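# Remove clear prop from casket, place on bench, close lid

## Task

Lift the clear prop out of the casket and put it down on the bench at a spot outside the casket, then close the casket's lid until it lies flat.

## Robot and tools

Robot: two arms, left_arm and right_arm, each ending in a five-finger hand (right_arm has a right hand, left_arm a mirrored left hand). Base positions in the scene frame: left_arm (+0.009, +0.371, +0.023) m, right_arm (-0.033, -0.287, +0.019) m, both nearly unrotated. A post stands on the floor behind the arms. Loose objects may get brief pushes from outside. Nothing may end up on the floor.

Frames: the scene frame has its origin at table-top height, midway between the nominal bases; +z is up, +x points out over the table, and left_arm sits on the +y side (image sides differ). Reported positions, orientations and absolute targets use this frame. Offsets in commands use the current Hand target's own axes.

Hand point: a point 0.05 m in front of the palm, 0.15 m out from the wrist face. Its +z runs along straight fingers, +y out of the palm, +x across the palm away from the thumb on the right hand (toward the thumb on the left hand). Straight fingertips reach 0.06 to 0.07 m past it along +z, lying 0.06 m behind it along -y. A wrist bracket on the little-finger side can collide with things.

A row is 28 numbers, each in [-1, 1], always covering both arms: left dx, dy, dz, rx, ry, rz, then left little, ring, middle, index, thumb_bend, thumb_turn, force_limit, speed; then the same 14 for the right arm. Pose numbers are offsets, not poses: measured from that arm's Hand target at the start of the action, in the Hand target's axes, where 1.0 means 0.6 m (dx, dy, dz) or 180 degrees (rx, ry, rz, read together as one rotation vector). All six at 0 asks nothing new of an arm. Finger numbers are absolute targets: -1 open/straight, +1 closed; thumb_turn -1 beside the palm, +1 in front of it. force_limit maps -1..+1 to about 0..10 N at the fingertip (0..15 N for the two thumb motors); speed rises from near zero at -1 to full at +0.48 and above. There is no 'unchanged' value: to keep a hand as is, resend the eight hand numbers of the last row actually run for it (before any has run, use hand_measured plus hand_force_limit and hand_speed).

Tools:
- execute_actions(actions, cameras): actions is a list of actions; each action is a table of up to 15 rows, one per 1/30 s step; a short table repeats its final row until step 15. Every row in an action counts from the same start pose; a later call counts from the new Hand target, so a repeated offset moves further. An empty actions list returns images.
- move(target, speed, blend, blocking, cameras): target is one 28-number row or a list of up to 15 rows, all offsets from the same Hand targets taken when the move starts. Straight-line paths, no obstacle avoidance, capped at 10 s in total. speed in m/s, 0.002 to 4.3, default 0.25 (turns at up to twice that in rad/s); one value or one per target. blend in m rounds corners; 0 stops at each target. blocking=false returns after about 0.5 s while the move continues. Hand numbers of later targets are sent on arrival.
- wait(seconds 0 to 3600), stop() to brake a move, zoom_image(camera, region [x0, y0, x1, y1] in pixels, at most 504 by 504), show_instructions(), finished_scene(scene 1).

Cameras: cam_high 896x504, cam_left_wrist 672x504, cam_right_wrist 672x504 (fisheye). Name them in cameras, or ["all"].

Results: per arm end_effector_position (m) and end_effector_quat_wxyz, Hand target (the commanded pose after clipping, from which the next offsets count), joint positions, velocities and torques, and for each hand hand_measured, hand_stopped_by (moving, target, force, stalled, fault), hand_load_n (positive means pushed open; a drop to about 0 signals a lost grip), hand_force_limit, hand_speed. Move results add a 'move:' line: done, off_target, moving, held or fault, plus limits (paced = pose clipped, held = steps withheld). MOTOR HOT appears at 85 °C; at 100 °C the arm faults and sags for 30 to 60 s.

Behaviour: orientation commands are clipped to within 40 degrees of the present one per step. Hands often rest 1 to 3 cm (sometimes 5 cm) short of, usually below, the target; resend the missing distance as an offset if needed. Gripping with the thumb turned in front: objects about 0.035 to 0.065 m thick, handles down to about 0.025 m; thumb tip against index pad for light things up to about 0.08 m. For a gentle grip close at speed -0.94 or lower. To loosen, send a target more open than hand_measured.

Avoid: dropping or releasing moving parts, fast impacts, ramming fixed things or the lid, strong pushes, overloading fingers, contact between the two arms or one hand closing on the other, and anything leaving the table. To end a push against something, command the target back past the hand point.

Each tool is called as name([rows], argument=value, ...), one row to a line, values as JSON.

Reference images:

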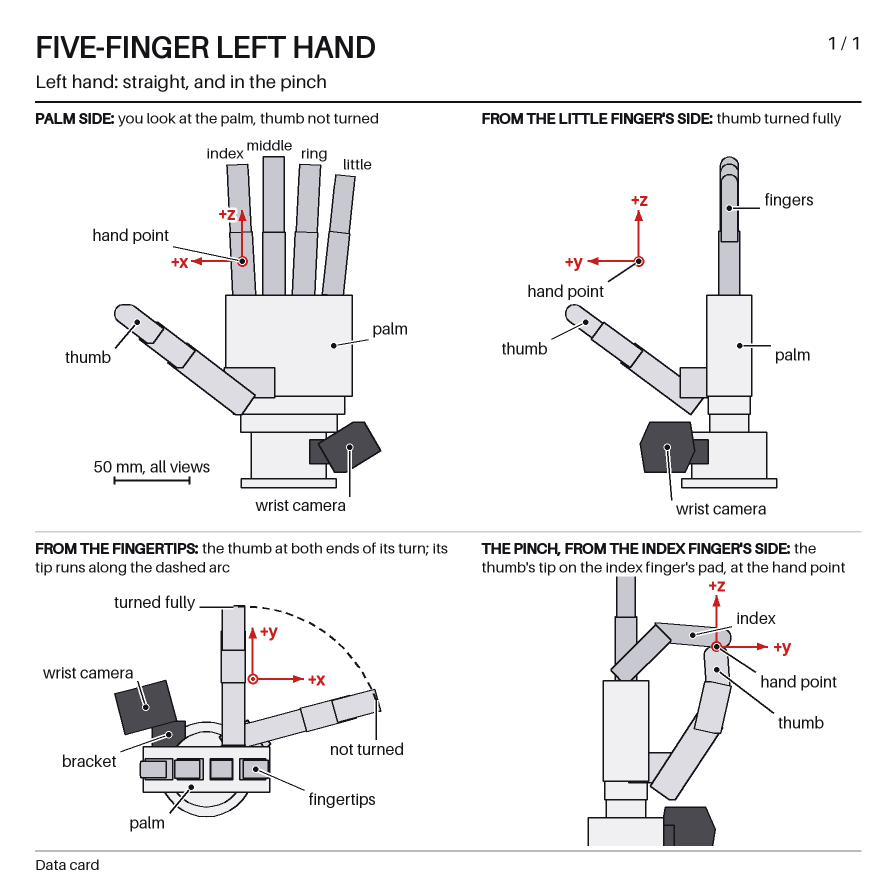

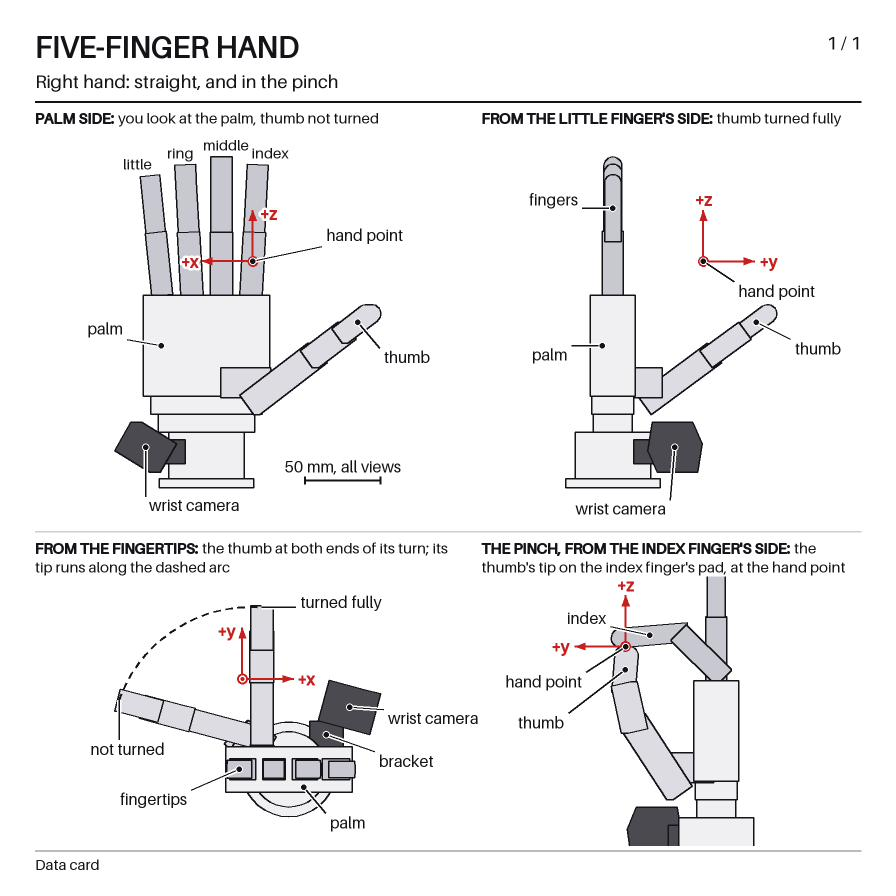

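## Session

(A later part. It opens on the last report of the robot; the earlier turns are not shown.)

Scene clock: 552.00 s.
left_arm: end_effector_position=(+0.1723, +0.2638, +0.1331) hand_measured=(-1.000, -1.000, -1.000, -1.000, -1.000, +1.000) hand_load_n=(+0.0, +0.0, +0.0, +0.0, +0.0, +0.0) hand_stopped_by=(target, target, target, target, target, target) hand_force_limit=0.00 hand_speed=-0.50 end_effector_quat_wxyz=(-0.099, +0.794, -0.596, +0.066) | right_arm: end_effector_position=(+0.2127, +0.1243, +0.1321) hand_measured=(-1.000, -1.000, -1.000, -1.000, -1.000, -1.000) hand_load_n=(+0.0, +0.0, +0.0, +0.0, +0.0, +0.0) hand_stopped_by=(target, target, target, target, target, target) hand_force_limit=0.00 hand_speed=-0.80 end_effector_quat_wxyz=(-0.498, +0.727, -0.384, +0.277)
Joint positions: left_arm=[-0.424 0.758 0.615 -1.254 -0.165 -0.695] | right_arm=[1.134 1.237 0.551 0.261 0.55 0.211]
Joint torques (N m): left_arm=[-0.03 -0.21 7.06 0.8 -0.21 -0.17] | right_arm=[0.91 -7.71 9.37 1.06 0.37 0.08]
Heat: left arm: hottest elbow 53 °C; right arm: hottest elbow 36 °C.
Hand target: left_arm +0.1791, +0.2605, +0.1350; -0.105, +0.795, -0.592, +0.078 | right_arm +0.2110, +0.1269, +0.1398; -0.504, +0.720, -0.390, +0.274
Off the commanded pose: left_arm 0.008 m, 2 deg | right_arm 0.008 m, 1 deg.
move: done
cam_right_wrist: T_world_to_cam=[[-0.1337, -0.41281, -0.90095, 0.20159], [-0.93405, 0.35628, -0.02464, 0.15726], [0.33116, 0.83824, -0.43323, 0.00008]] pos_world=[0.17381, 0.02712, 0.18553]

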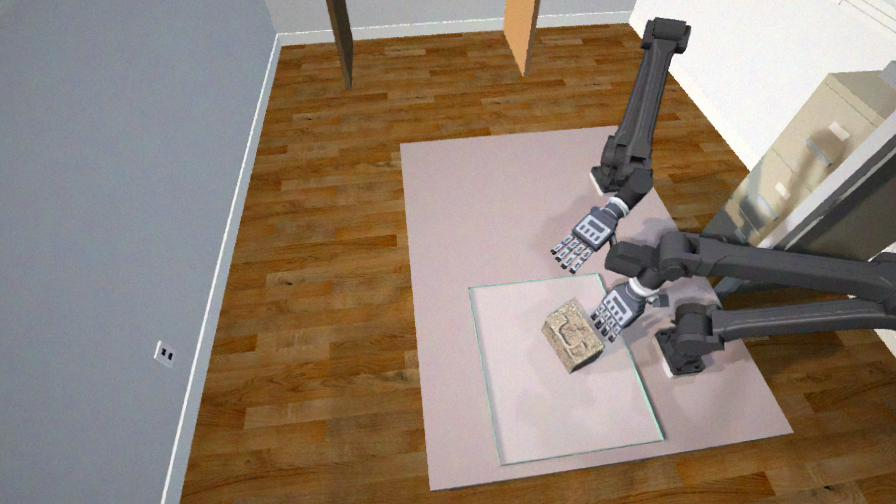

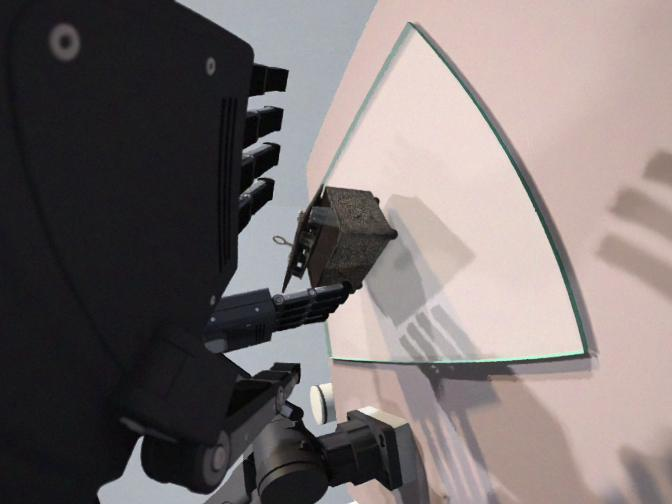

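move(target=[-0.0083,-0.0693,-0.0332,0,0,0,-1,-1,-1,-1,-1,1,0,-0.5,0,0,0,0,0,0,-1,-1,-1,-1,-1,-1,0,-0.8], cameras=["cam_high","cam_right_wrist"], speed=0.1)

zoom_image(camera="cam_right_wrist", region=[240, 170, 400, 310])

zoom_image(camera="cam_high", region=[530, 270, 650, 390])

Scene clock: 603.67 s.
left_arm: end_effector_position=(+0.1982, +0.2782, +0.1488) hand_measured=(-1.000, -1.000, -1.000, -1.000, -1.000, +1.000) hand_load_n=(+0.0, +0.0, +0.0, +0.0, +0.0, +0.0) hand_stopped_by=(target, target, target, target, target, target) hand_force_limit=0.00 hand_speed=-0.50 end_effector_quat_wxyz=(-0.099, +0.799, -0.590, +0.061) | right_arm: end_effector_position=(+0.2127, +0.1243, +0.1321) hand_measured=(-1.000, -1.000, -1.000, -1.000, -1.000, -1.000) hand_load_n=(+0.0, -0.5, +0.0, +0.0, +0.0, -0.5) hand_stopped_by=(target, target, target, target, target, target) hand_force_limit=0.00 hand_speed=-0.80 end_effector_quat_wxyz=(-0.498, +0.727, -0.384, +0.277)
Joint positions: left_arm=[-0.309 0.819 0.682 -1.254 -0.149 -0.599] | right_arm=[1.134 1.237 0.551 0.261 0.55 0.211]
Joint torques (N m): left_arm=[0.91 -0.44 9.58 0.05 0.15 0.04] | right_arm=[0.79 -7.53 9.39 1.06 0.37 0.08]
Heat: left arm: hottest elbow 49 °C; right arm: hottest elbow 36 °C.
Hand target: left_arm +0.2111, +0.2753, +0.1651; -0.105, +0.795, -0.592, +0.078 | right_arm +0.2110, +0.1269, +0.1398; -0.504, +0.720, -0.390, +0.274
Off the commanded pose: left_arm 0.021 m, 2 deg | right_arm 0.008 m, 1 deg.
move: off_target (left_arm)
cam_right_wrist: T_world_to_cam=[[-0.1337, -0.41281, -0.90095, 0.20159], [-0.93405, 0.35628, -0.02464, 0.15726], [0.33116, 0.83824, -0.43323, 0.00008]] pos_world=[0.17381, 0.02712, 0.18553]

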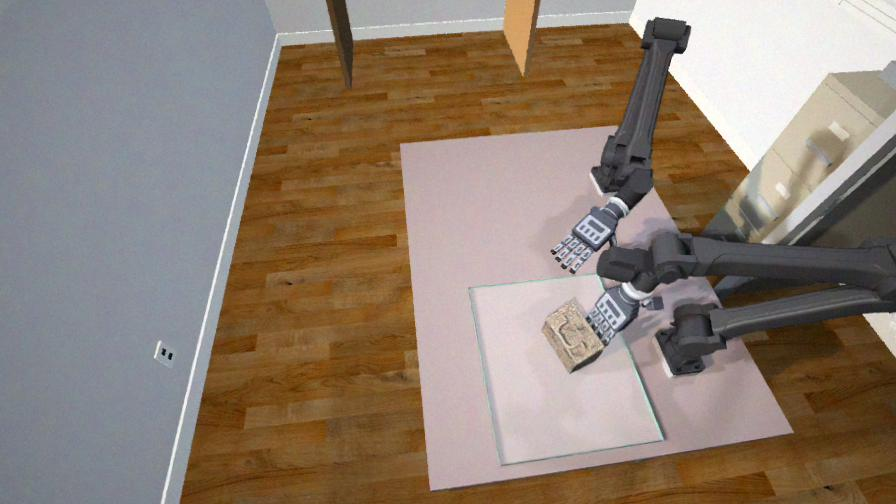

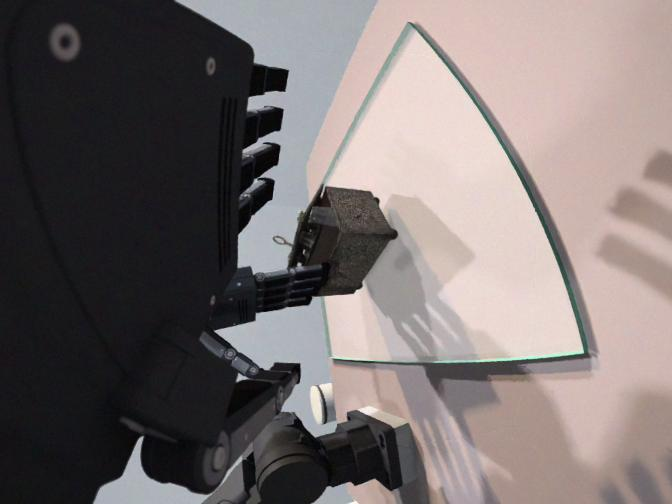

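Scaled by 3.150 from the camera's image (finer frame: 960x720).

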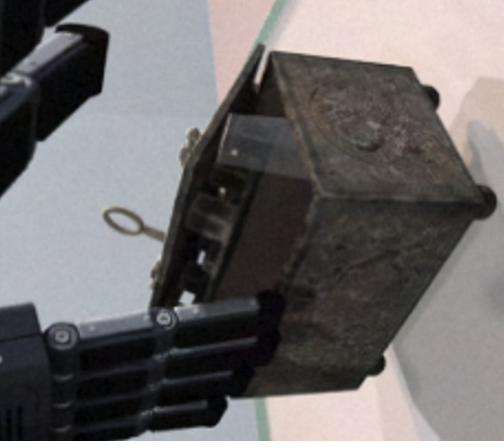

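Scaled by 4.200 from the camera's image (finer frame: 1280x720).

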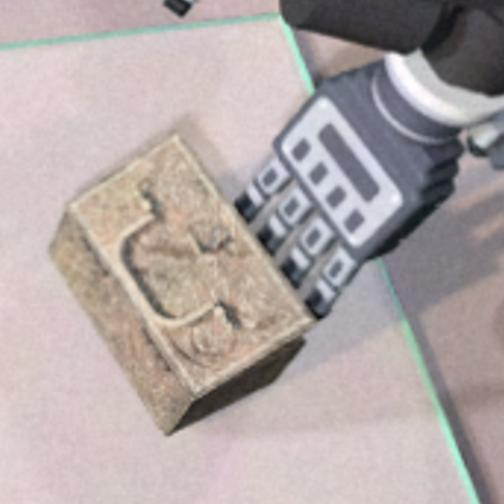

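move(target=[-0.0092,-0.0408,-0.001,0,0,0,-1,-1,-1,-1,-1,1,0,-0.5,0,0,0,0,0,0,-1,-1,-1,-1,-1,-1,0,-0.8], cameras=["cam_high","cam_right_wrist"], speed=0.1)

zoom_image(camera="cam_right_wrist", region=[240, 170, 400, 310])

zoom_image(camera="cam_high", region=[530, 270, 650, 390])

Scene clock: 623.47 s.
left_arm: end_effector_position=(+0.2122, +0.2880, +0.1556) hand_measured=(-1.000, -1.000, -1.000, -1.000, -1.000, +1.000) hand_load_n=(+0.0, -1.5, +0.0, +0.0, +0.0, -0.5) hand_stopped_by=(target, target, target, target, target, target) hand_force_limit=0.00 hand_speed=-0.50 end_effector_quat_wxyz=(-0.093, +0.798, -0.593, +0.054) | right_arm: end_effector_position=(+0.2127, +0.1243, +0.1321) hand_measured=(-1.000, -1.000, -1.000, -1.000, -1.000, -1.000) hand_load_n=(+0.0, +0.0, +0.0, +0.0, +0.0, +0.0) hand_stopped_by=(target, target, target, target, target, target) hand_force_limit=0.00 hand_speed=-0.80 end_effector_quat_wxyz=(-0.498, +0.727, -0.384, +0.277)
Joint positions: left_arm=[-0.24 0.867 0.722 -1.254 -0.129 -0.525] | right_arm=[1.134 1.237 0.551 0.261 0.55 0.211]
Joint torques (N m): left_arm=[0.97 -0.97 9.68 0.81 0.08 0.1] | right_arm=[0.73 -7.65 9.36 1.05 0.38 0.08]
Heat: left arm: hottest elbow 53 °C; right arm: hottest elbow 36 °C.
Hand target: left_arm +0.2320, +0.2873, +0.1720; -0.105, +0.795, -0.592, +0.078 | right_arm +0.2110, +0.1269, +0.1398; -0.504, +0.720, -0.390, +0.274
Off the commanded pose: left_arm 0.026 m, 3 deg | right_arm 0.008 m, 1 deg.
move: off_target (left_arm)
cam_right_wrist: T_world_to_cam=[[-0.1337, -0.41281, -0.90095, 0.20159], [-0.93405, 0.35628, -0.02464, 0.15726], [0.33116, 0.83824, -0.43323, 0.00008]] pos_world=[0.17381, 0.02712, 0.18553]

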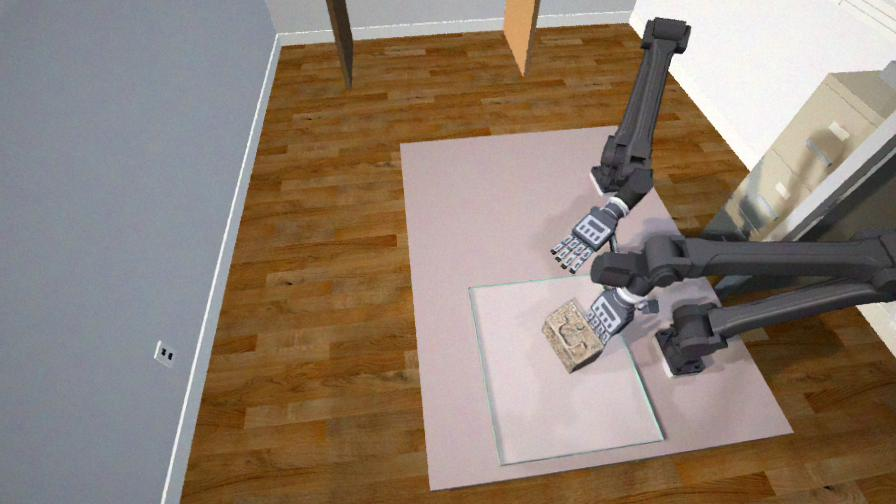

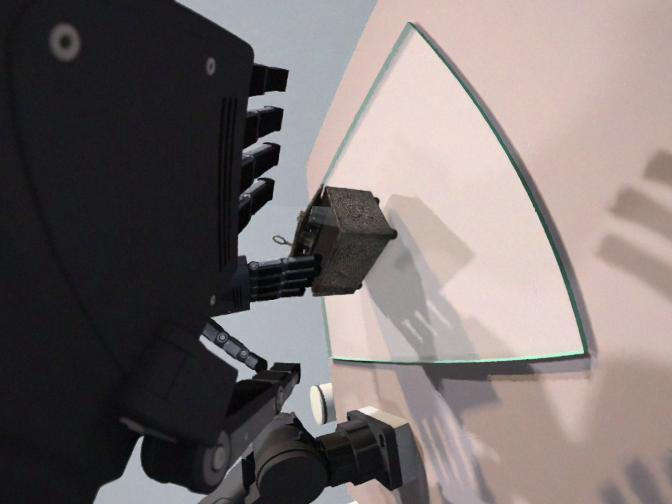

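Scaled by 3.150 from the camera's image (finer frame: 960x720).

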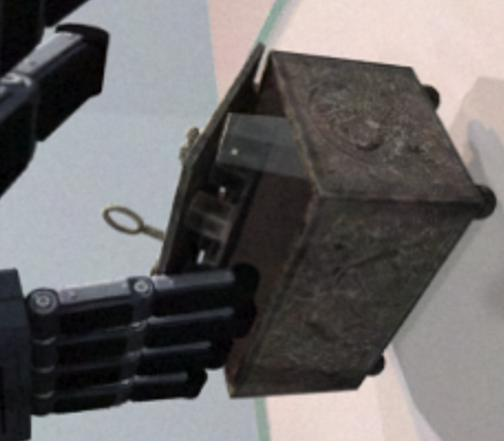

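Scaled by 4.200 from the camera's image (finer frame: 1280x720).

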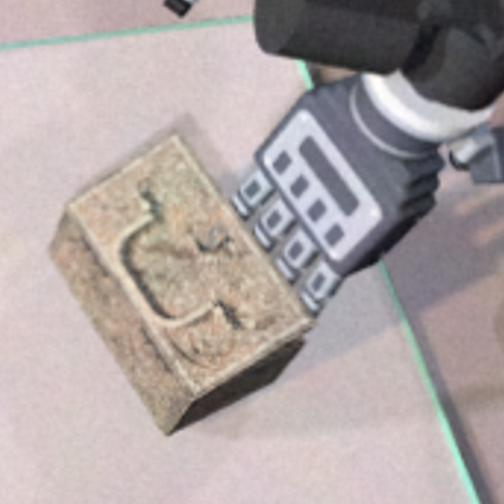

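move(target=[0,-0.0592,-0.0273,0,0,0,-1,-1,-1,-1,-1,1,0,-0.5,0,0,0,0,0,0,-1,-1,-1,-1,-1,-1,0,-0.8], cameras=["cam_high","cam_right_wrist"], speed=0.06)

zoom_image(camera="cam_right_wrist", region=[240, 170, 400, 310])

zoom_image(camera="cam_high", region=[530, 270, 650, 390])

Scene clock: 643.87 s.
left_arm: end_effector_position=(+0.2468, +0.2945, +0.1801) hand_measured=(-1.000, -1.000, -1.000, -1.000, -1.000, +1.000) hand_load_n=(+0.0, -1.0, +0.0, +0.0, +0.0, +0.0) hand_stopped_by=(target, target, target, target, target, target) hand_force_limit=0.00 hand_speed=-0.50 end_effector_quat_wxyz=(-0.097, +0.797, -0.592, +0.064) | right_arm: end_effector_position=(+0.2127, +0.1243, +0.1321) hand_measured=(-1.000, -1.000, -1.000, -1.000, -1.000, -1.000) hand_load_n=(+0.0, +0.0, +0.0, +0.0, +0.0, +0.0) hand_stopped_by=(target, target, target, target, target, target) hand_force_limit=0.00 hand_speed=-0.80 end_effector_quat_wxyz=(-0.498, +0.727, -0.384, +0.277)
Joint positions: left_arm=[-0.18 0.939 0.824 -1.254 -0.117 -0.465] | right_arm=[1.134 1.237 0.551 0.261 0.55 0.211]
Joint torques (N m): left_arm=[0.91 -2.02 9.95 -0.13 0.13 0.05] | right_arm=[0.85 -7.65 9.37 1.02 0.37 0.08]
Motor temperatures (°C): left_arm=[31 36 58 30 30 29] | right_arm=[29 33 36 29 30 29]
Heat: left arm: hottest elbow 58 °C; right arm: hottest elbow 36 °C.
Hand target: left_arm +0.2608, +0.2959, +0.1971; -0.105, +0.795, -0.592, +0.078 | right_arm +0.2110, +0.1269, +0.1398; -0.504, +0.720, -0.390, +0.274
Off the commanded pose: left_arm 0.022 m, 2 deg | right_arm 0.008 m, 1 deg.
move: off_target (left_arm)
cam_right_wrist: T_world_to_cam=[[-0.1337, -0.41281, -0.90095, 0.20159], [-0.93405, 0.35628, -0.02464, 0.15726], [0.33116, 0.83824, -0.43323, 0.00008]] pos_world=[0.17381, 0.02712, 0.18553]

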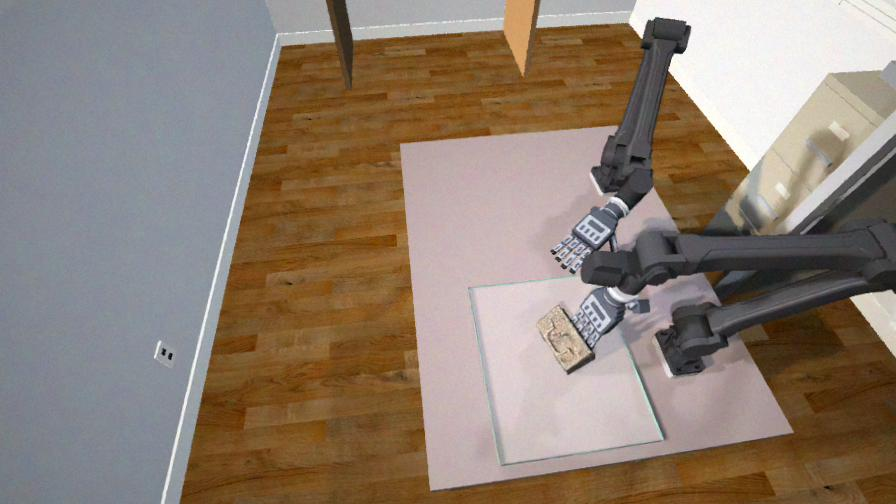

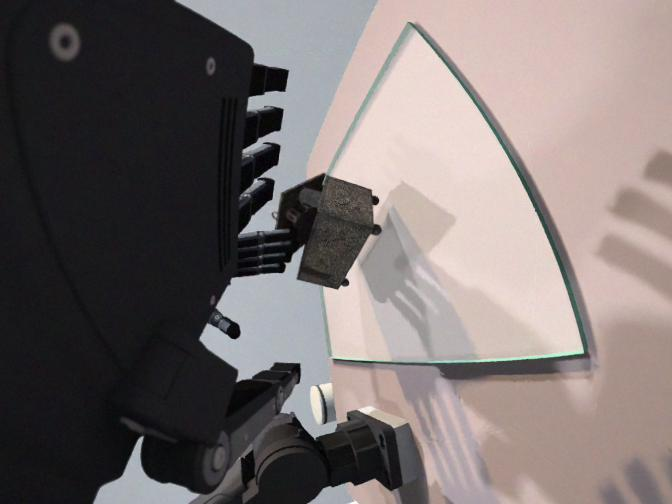

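Scaled by 3.150 from the camera's image (finer frame: 960x720).

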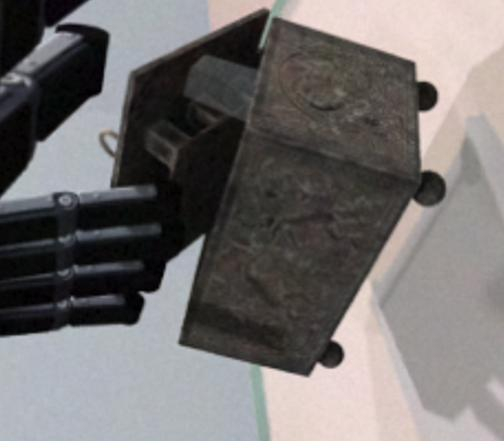

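Scaled by 4.200 from the camera's image (finer frame: 1280x720).

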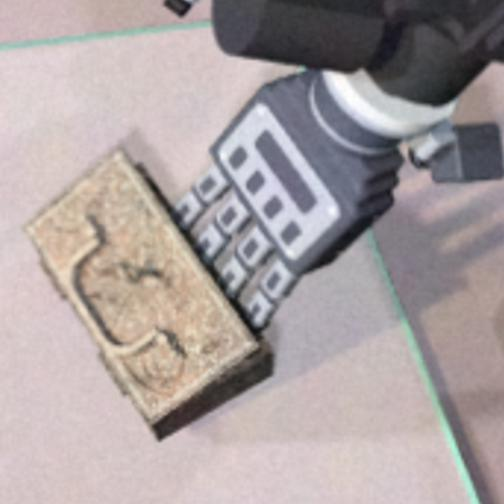

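move(target=[0,0.0592,0.0273,0,0,0,-1,-1,-1,-1,-1,1,0,-0.5,0,0,0,0,0,0,-1,-1,-1,-1,-1,-1,0,-0.8], cameras=["cam_high","cam_right_wrist"], speed=0.04)

zoom_image(camera="cam_right_wrist", region=[240, 170, 400, 310])

zoom_image(camera="cam_high", region=[530, 270, 650, 390])

Scene clock: 668.03 s.
left_arm: end_effector_position=(+0.2237, +0.2871, +0.1656) hand_measured=(-1.000, -1.000, -1.000, -1.000, -1.000, +1.000) hand_load_n=(+0.0, -2.0, +0.0, +0.0, +0.0, +0.0) hand_stopped_by=(target, target, target, target, target, target) hand_force_limit=0.00 hand_speed=-0.50 end_effector_quat_wxyz=(-0.091, +0.795, -0.596, +0.061) | right_arm: end_effector_position=(+0.2127, +0.1243, +0.1321) hand_measured=(-1.000, -1.000, -1.000, -1.000, -1.000, -1.000) hand_load_n=(+0.0, +0.0, +0.0, +0.0, +0.0, -0.5) hand_stopped_by=(target, target, target, target, target, target) hand_force_limit=0.00 hand_speed=-0.80 end_effector_quat_wxyz=(-0.498, +0.727, -0.384, +0.277)
Joint positions: left_arm=[-0.224 0.89 0.759 -1.254 -0.117 -0.502] | right_arm=[1.134 1.237 0.551 0.261 0.55 0.211]
Joint torques (N m): left_arm=[-0.15 -3.14 7.3 0.91 -0.31 -0.15] | right_arm=[0.85 -7.59 9.36 1.05 0.37 0.07]
Motor temperatures (°C): left_arm=[31 36 62 30 30 29] | right_arm=[29 33 36 29 30 29]
Heat: left arm: hottest elbow 62 °C; right arm: hottest elbow 36 °C.
Hand target: left_arm +0.2320, +0.2873, +0.1720; -0.105, +0.795, -0.592, +0.078 | right_arm +0.2110, +0.1269, +0.1398; -0.504, +0.720, -0.390, +0.274
Off the commanded pose: left_arm 0.011 m, 3 deg | right_arm 0.008 m, 1 deg.
move: off_target (left_arm)
cam_right_wrist: T_world_to_cam=[[-0.1337, -0.41281, -0.90095, 0.20159], [-0.93405, 0.35628, -0.02464, 0.15726], [0.33116, 0.83824, -0.43323, 0.00008]] pos_world=[0.17381, 0.02712, 0.18553]

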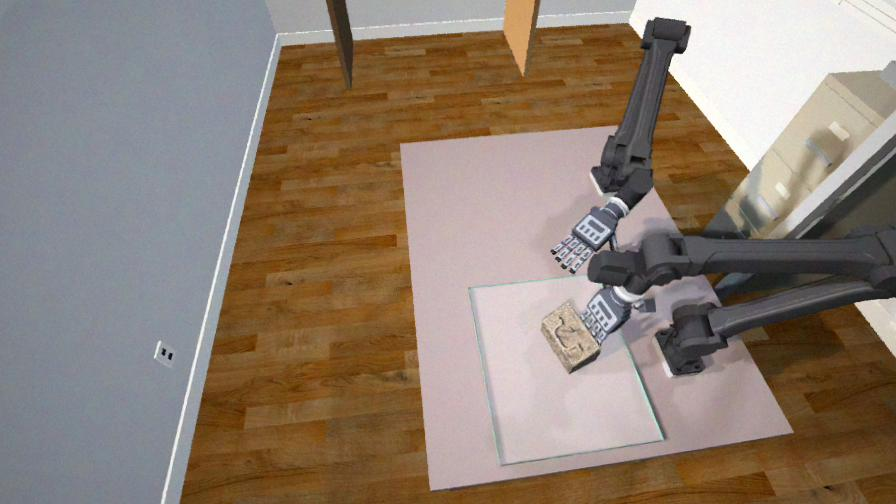

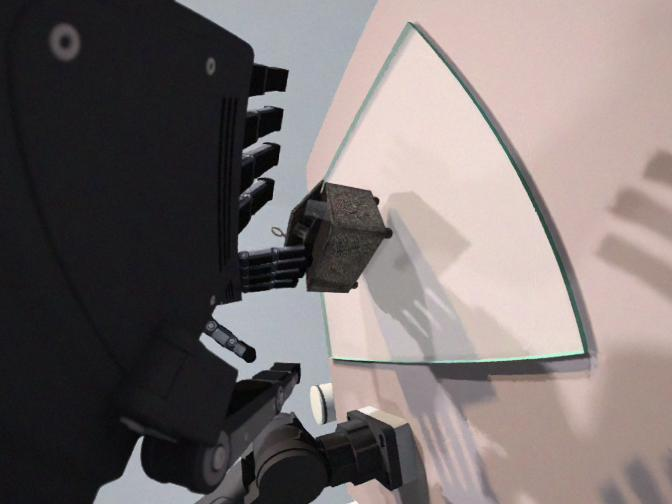

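Scaled by 3.150 from the camera's image (finer frame: 960x720).

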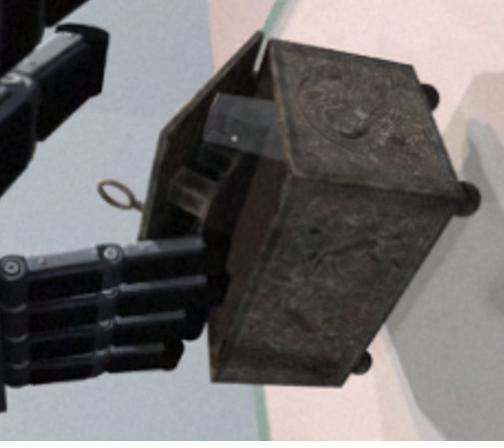

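Scaled by 4.200 from the camera's image (finer frame: 1280x720).

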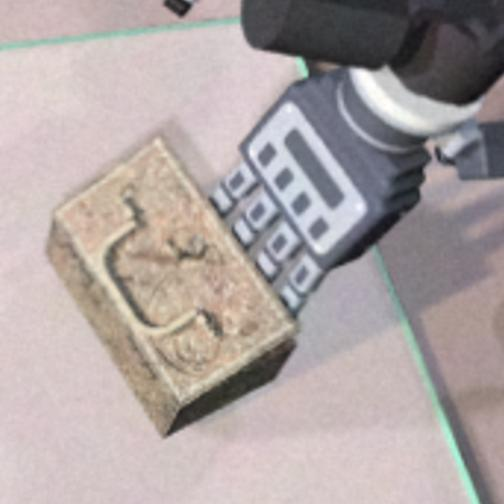

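move(target=[0,0.0454,0.0085,0,0,0,-1,-1,-1,-1,-1,1,0,-0.5,0,0,0,0,0,0,-1,-1,-1,-1,-1,-1,0,-0.8], cameras=["cam_right_wrist"], speed=0.04)

zoom_image(camera="cam_right_wrist", region=[240, 170, 400, 310])

Scene clock: 677.97 s.
left_arm: end_effector_position=(+0.2045, +0.2829, +0.1554) hand_measured=(-1.000, -1.000, -1.000, -1.000, -1.000, +1.000) hand_load_n=(+0.0, +0.0, +0.0, +0.0, -0.5, +0.0) hand_stopped_by=(target, target, target, target, target, target) hand_force_limit=0.00 hand_speed=-0.50 end_effector_quat_wxyz=(-0.097, +0.795, -0.595, +0.065) | right_arm: end_effector_position=(+0.2127, +0.1243, +0.1321) hand_measured=(-1.000, -1.000, -1.000, -1.000, -1.000, -1.000) hand_load_n=(+0.0, +0.0, -0.5, +0.0, +0.0, -0.5) hand_stopped_by=(target, target, target, target, target, target) hand_force_limit=0.00 hand_speed=-0.80 end_effector_quat_wxyz=(-0.498, +0.727, -0.384, +0.277)
Joint positions: left_arm=[-0.272 0.827 0.702 -1.254 -0.134 -0.549] | right_arm=[1.134 1.237 0.551 0.261 0.55 0.211]
Joint torques (N m): left_arm=[-0.21 -1.96 6.97 0.5 -0.21 -0.17] | right_arm=[0.79 -7.65 9.37 1.03 0.37 0.08]
Motor temperatures (°C): left_arm=[31 36 58 30 30 29] | right_arm=[29 33 36 29 30 29]
Heat: left arm: hottest elbow 58 °C; right arm: hottest elbow 36 °C.
Hand target: left_arm +0.2081, +0.2801, +0.1600; -0.105, +0.795, -0.592, +0.078 | right_arm +0.2110, +0.1269, +0.1398; -0.504, +0.720, -0.390, +0.274
Off the commanded pose: left_arm 0.006 m, 2 deg | right_arm 0.008 m, 1 deg.
move: done
cam_right_wrist: T_world_to_cam=[[-0.1337, -0.41281, -0.90095, 0.20159], [-0.93405, 0.35628, -0.02464, 0.15726], [0.33116, 0.83824, -0.43323, 0.00008]] pos_world=[0.17381, 0.02712, 0.18553]

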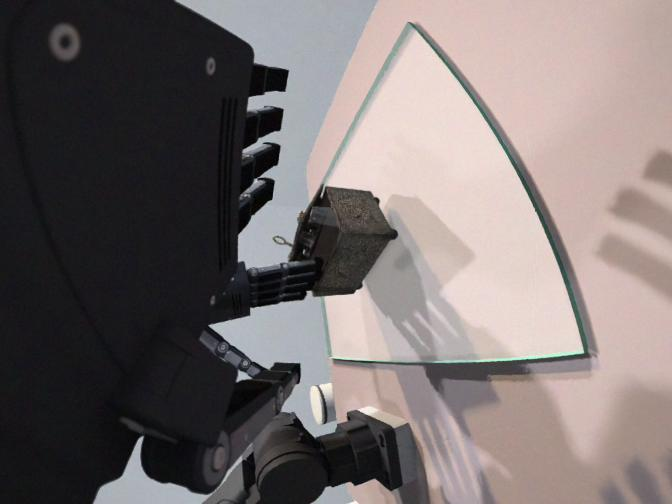

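Scaled by 3.150 from the camera's image (finer frame: 960x720).

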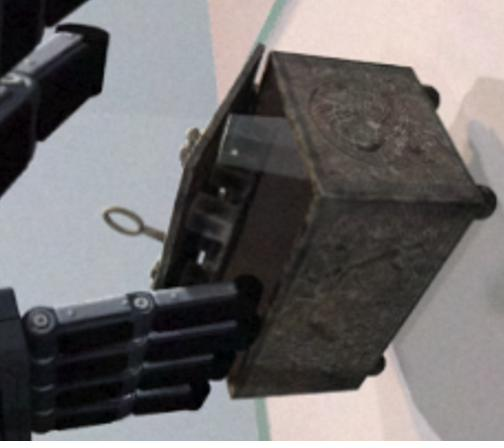

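move([
  [0,0.0372,-0.1827,0,0,0,-1,-1,-1,-1,-1,1,0,-0.5,0,0,0,0,0,0,-1,-1,-1,-1,-1,1,0,-0.5],
  [0,0.0372,-0.1827,0,0,0,-1,-1,-1,-1,-1,1,0,-0.5,-0.0478,0.0183,0.0713,0,0.1306,0.0475,-1,-1,-1,-1,-1,1,0,-0.5],
], cameras=["all"], speed=0.12)

zoom_image(camera="cam_right_wrist", region=[230, 150, 450, 330])

Scene clock: 727.10 s.
left_arm: end_effector_position=(+0.1544, +0.2695, +0.2414) hand_measured=(-1.000, -1.000, -1.000, -1.000, -1.000, +1.000) hand_load_n=(+0.0, +0.0, +0.0, +0.0, +0.0, +0.0) hand_stopped_by=(target, target, target, target, target, target) hand_force_limit=0.00 hand_speed=-0.50 end_effector_quat_wxyz=(-0.097, +0.795, -0.596, +0.056) | right_arm: end_effector_position=(+0.2261, +0.1445, +0.0916) hand_measured=(-1.000, -1.000, -1.000, -1.000, -1.000, +1.000) hand_load_n=(+0.0, +0.0, +0.0, +0.0, +0.0, +0.0) hand_stopped_by=(target, target, target, target, target, target) hand_force_limit=0.00 hand_speed=-0.50 end_effector_quat_wxyz=(-0.411, +0.631, -0.533, +0.386)
Joint positions: left_arm=[-0.437 0.721 0.886 -1.587 -0.168 -0.714] | right_arm=[1.27 1.511 0.769 -0.067 1.044 0.685]
Joint torques (N m): left_arm=[-0.09 -0.62 9.66 -0.29 -0.23 -0.17] | right_arm=[0.91 -9.7 13.19 0.57 0.78 0.07]
Motor temperatures (°C): left_arm=[31 36 55 30 30 28] | right_arm=[29 33 36 29 30 29]
Heat: left arm: hottest elbow 55 °C; right arm: hottest elbow 36 °C.
Hand target: left_arm +0.1602, +0.2657, +0.2600; -0.105, +0.795, -0.592, +0.078 | right_arm +0.2259, +0.1708, +0.1148; -0.433, +0.618, -0.537, +0.377
Off the commanded pose: left_arm 0.020 m, 3 deg | right_arm 0.035 m, 3 deg.
move: off_target (left_arm, right_arm)
cam_left_wrist: T_world_to_cam=[[0.97239, 0.04234, 0.2295, -0.22136], [-0.05416, -0.91561, 0.3984, 0.1646], [0.227, -0.39983, -0.88804, 0.40268]] pos_world=[0.13275, 0.32109, 0.34282]
cam_right_wrist: T_world_to_cam=[[-0.30882, -0.3408, -0.88797, 0.20329], [-0.68689, 0.72568, -0.03962, 0.05374], [0.65788, 0.5977, -0.45819, -0.07567]] pos_world=[0.14947, 0.07551, 0.14797]

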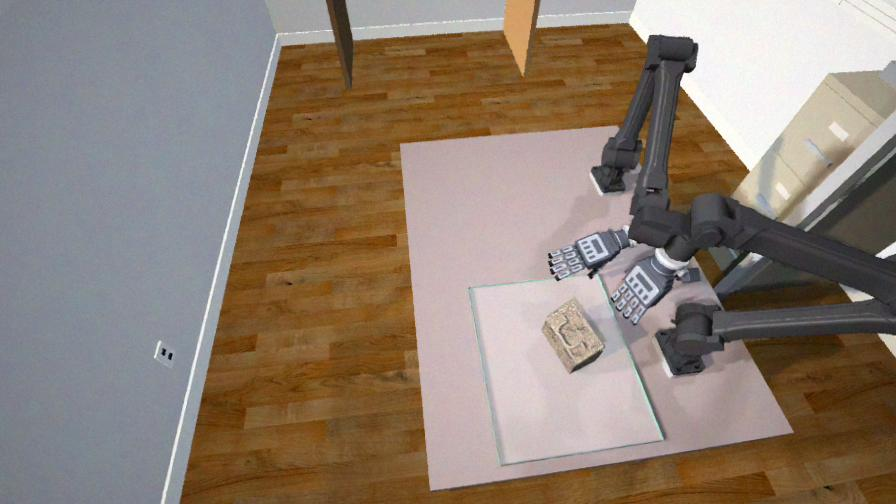

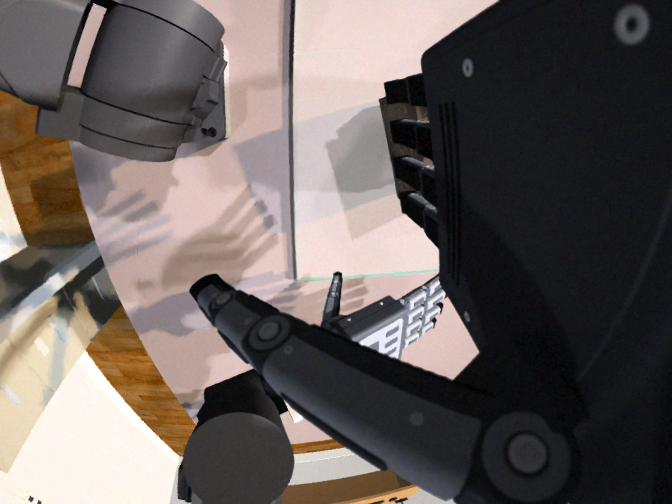

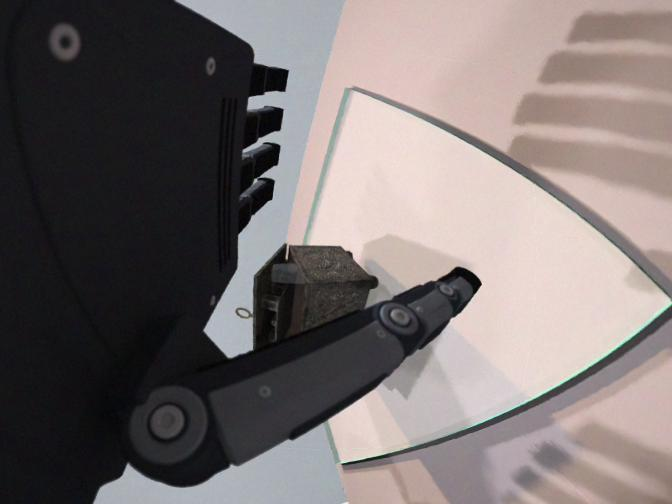

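Scaled by 2.291 from the camera's image (finer frame: 960x720).

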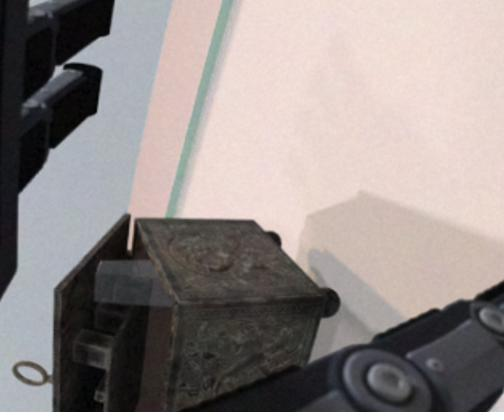

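zoom_image(camera="cam_right_wrist", region=[245, 240, 325, 350])

Scaled by 4.582 from the camera's image (finer frame: 960x720).

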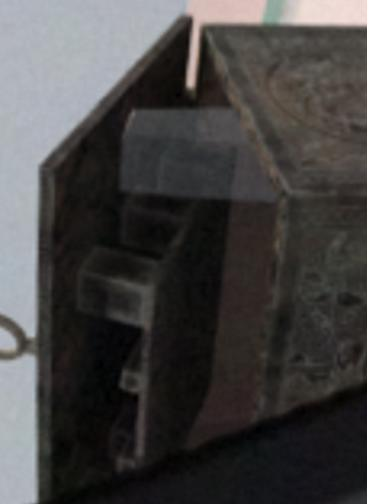

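move(target=[0,0,0,0,0,0,-1,-1,-1,-1,-1,1,0,-0.5,0,0,0,0,0,0,-1,-1,-1,-1,-1,-1,0,-0.5], cameras=["cam_right_wrist"], speed=0.12)

zoom_image(camera="cam_right_wrist", region=[245, 230, 385, 370])

Scene clock: 769.73 s.
left_arm: end_effector_position=(+0.1544, +0.2695, +0.2414) hand_measured=(-1.000, -1.000, -1.000, -1.000, -1.000, +1.000) hand_load_n=(+0.0, +0.0, +0.0, +0.0, +0.0, +0.0) hand_stopped_by=(target, target, target, target, target, target) hand_force_limit=0.00 hand_speed=-0.50 end_effector_quat_wxyz=(-0.097, +0.795, -0.596, +0.056) | right_arm: end_effector_position=(+0.2261, +0.1440, +0.0914) hand_measured=(-1.000, -1.000, -1.000, -1.000, -1.000, -1.000) hand_load_n=(+0.0, +0.0, +0.0, +0.0, +0.0, +0.0) hand_stopped_by=(target, target, target, target, target, target) hand_force_limit=0.00 hand_speed=-0.50 end_effector_quat_wxyz=(-0.410, +0.633, -0.531, +0.387)
Joint positions: left_arm=[-0.437 0.721 0.886 -1.587 -0.168 -0.714] | right_arm=[1.27 1.511 0.769 -0.067 1.044 0.677]
Joint torques (N m): left_arm=[-0.15 -0.62 9.63 -0.42 -0.22 -0.16] | right_arm=[1.03 -9.64 13.19 0.58 0.77 0.07]
Motor temperatures (°C): left_arm=[31 36 63 29 30 28] | right_arm=[29 33 37 29 31 29]
Heat: left arm: hottest elbow 63 °C; right arm: hottest elbow 37 °C.
Hand target: left_arm +0.1602, +0.2657, +0.2600; -0.105, +0.795, -0.592, +0.078 | right_arm +0.2259, +0.1708, +0.1148; -0.433, +0.618, -0.537, +0.377
Off the commanded pose: left_arm 0.020 m, 3 deg | right_arm 0.036 m, 3 deg.
move: done
cam_right_wrist: T_world_to_cam=[[-0.30712, -0.34792, -0.88579, 0.20345], [-0.68886, 0.72347, -0.04533, 0.05534], [0.65662, 0.59627, -0.46186, -0.07458]] pos_world=[0.14958, 0.07522, 0.14828]

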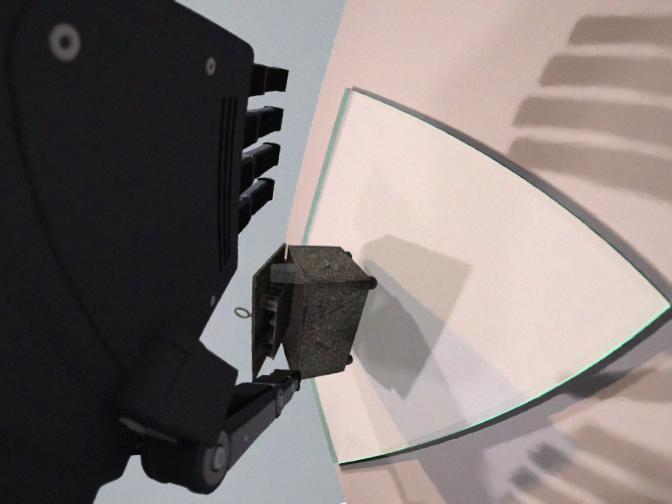

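Scaled by 3.600 from the camera's image (finer frame: 960x720).

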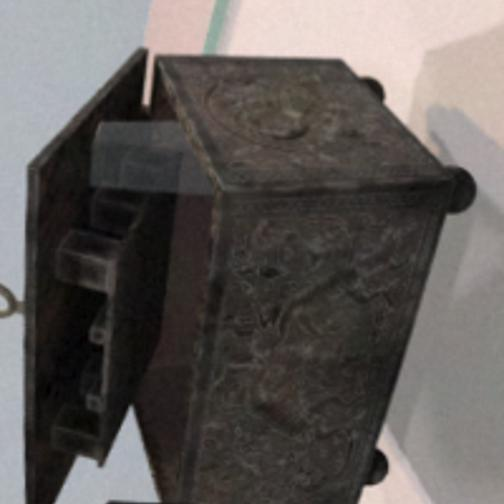

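execute_actions(actions=[])

Scene clock: 797.67 s.
left_arm: end_effector_position=(+0.1544, +0.2695, +0.2414) hand_measured=(-1.000, -1.000, -1.000, -1.000, -1.000, +1.000) hand_load_n=(+0.0, +0.0, +0.0, +0.0, +0.0, +0.0) hand_stopped_by=(target, target, target, target, target, target) hand_force_limit=0.00 hand_speed=-0.50 end_effector_quat_wxyz=(-0.097, +0.795, -0.596, +0.056) | right_arm: end_effector_position=(+0.2261, +0.1440, +0.0914) hand_measured=(-1.000, -1.000, -1.000, -1.000, -1.000, -1.000) hand_load_n=(+0.0, +0.0, -0.5, +0.0, +0.0, -0.5) hand_stopped_by=(target, target, target, target, target, target) hand_force_limit=0.00 hand_speed=-0.50 end_effector_quat_wxyz=(-0.410, +0.633, -0.531, +0.387)
Joint positions: left_arm=[-0.437 0.721 0.886 -1.587 -0.168 -0.714] | right_arm=[1.27 1.511 0.769 -0.067 1.044 0.677]
Joint velocities: within noise
Joint torques (N m): left_arm=[-0.21 -0.38 9.65 -0.34 -0.22 -0.17] | right_arm=[0.91 -9.58 13.22 0.54 0.77 0.06]
Motor temperatures (°C): left_arm=[30 35 65 29 30 28] | right_arm=[29 33 38 28 31 29]
Heat: left arm: hottest elbow 65 °C; right arm: hottest elbow 38 °C.
Hand target: left_arm +0.1602, +0.2657, +0.2600; -0.105, +0.795, -0.592, +0.078 | right_arm +0.2259, +0.1708, +0.1148; -0.433, +0.618, -0.537, +0.377
Off the commanded pose: left_arm 0.020 m, 3 deg | right_arm 0.036 m, 3 deg.
camera_calibration:
cam_left_wrist: T_world_to_cam=[[0.97239, 0.04234, 0.2295, -0.22136], [-0.05416, -0.91561, 0.3984, 0.1646], [0.227, -0.39983, -0.88804, 0.40268]] pos_world=[0.13275, 0.32109, 0.34282]
cam_right_wrist: T_world_to_cam=[[-0.30712, -0.34792, -0.88579, 0.20345], [-0.68886, 0.72347, -0.04533, 0.05534], [0.65662, 0.59627, -0.46186, -0.07458]] pos_world=[0.14958, 0.07522, 0.14828]

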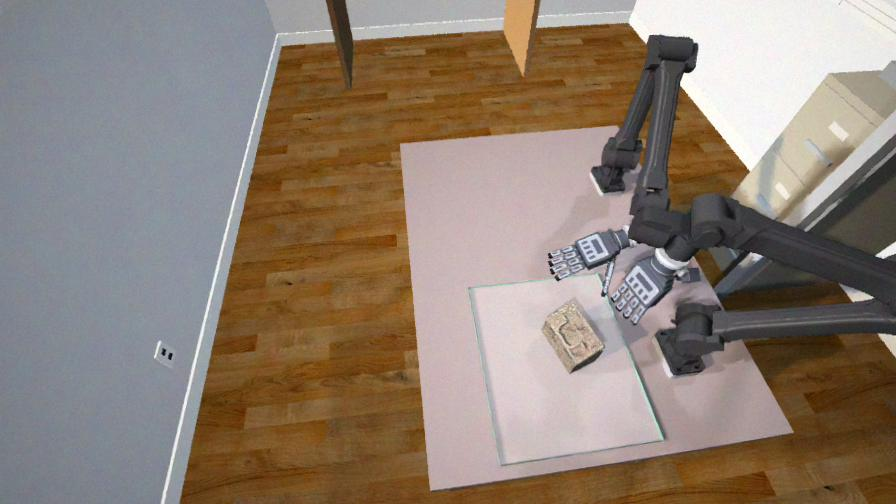

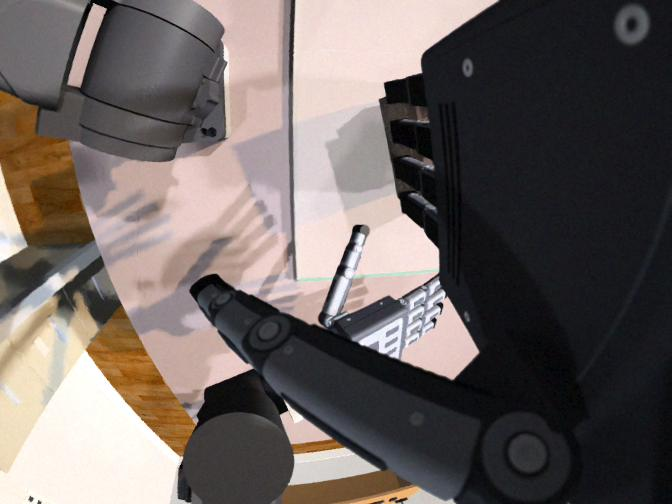

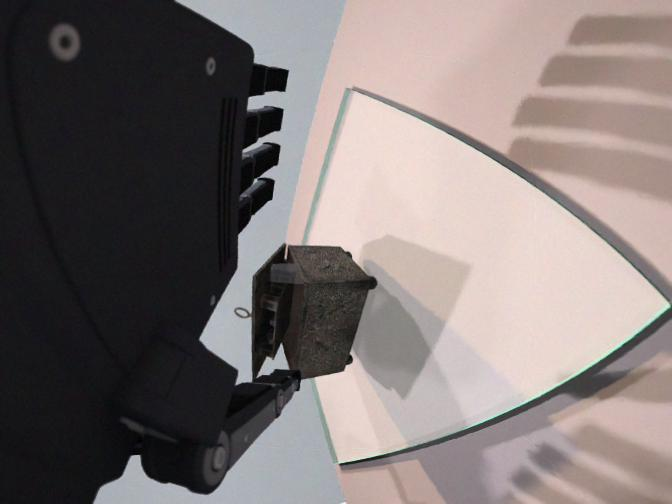

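zoom_image(camera="cam_right_wrist", region=[235, 230, 395, 390])

zoom_image(camera="cam_high", region=[520, 280, 640, 400])

Scaled by 3.150 from the camera's image (finer frame: 960x720).

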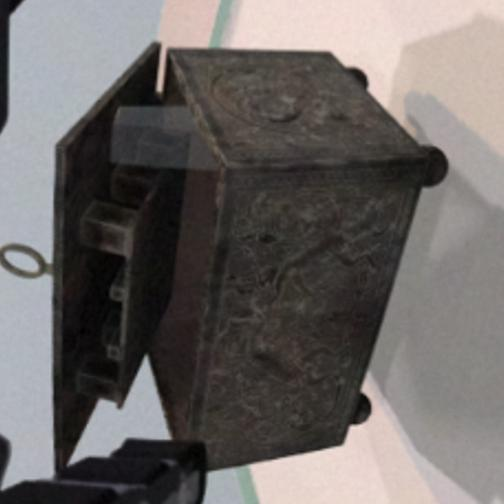

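Scaled by 4.200 from the camera's image (finer frame: 1280x720).

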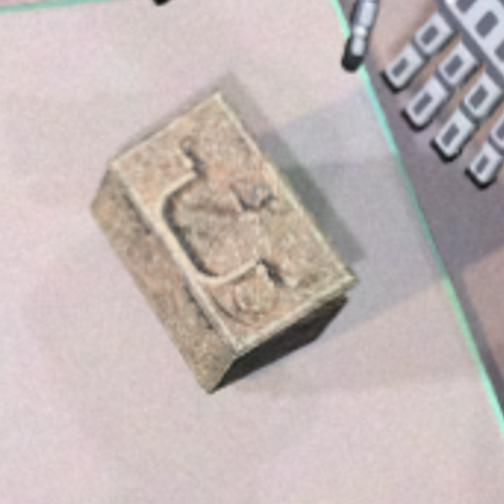

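zoom_image(camera="cam_high", region=[535, 290, 595, 330])

zoom_image(camera="cam_right_wrist", region=[245, 235, 335, 305])

Scaled by 8.400 from the camera's image (finer frame: 1280x720).

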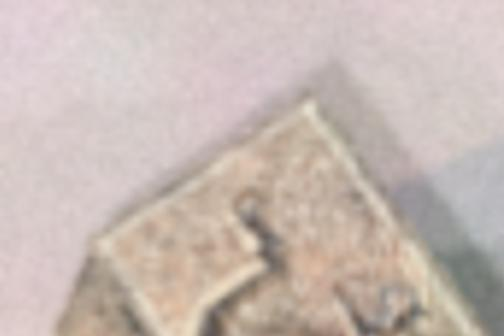

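Scaled by 5.600 from the camera's image (finer frame: 960x720).

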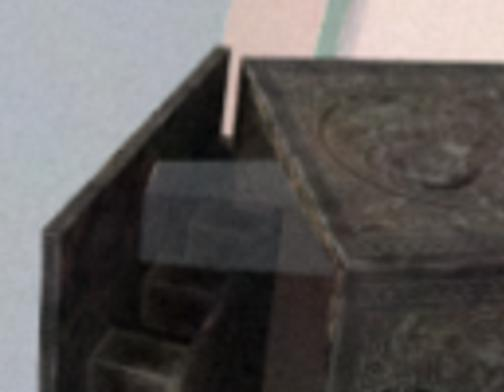

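zoom_image(camera="cam_left_wrist", region=[290, 60, 460, 220])

Scaled by 2.965 from the camera's image (finer frame: 960x720).

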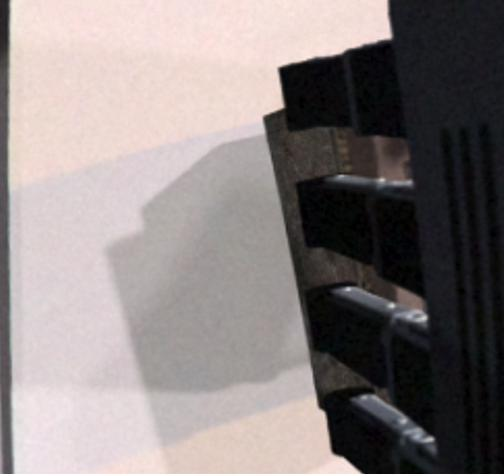

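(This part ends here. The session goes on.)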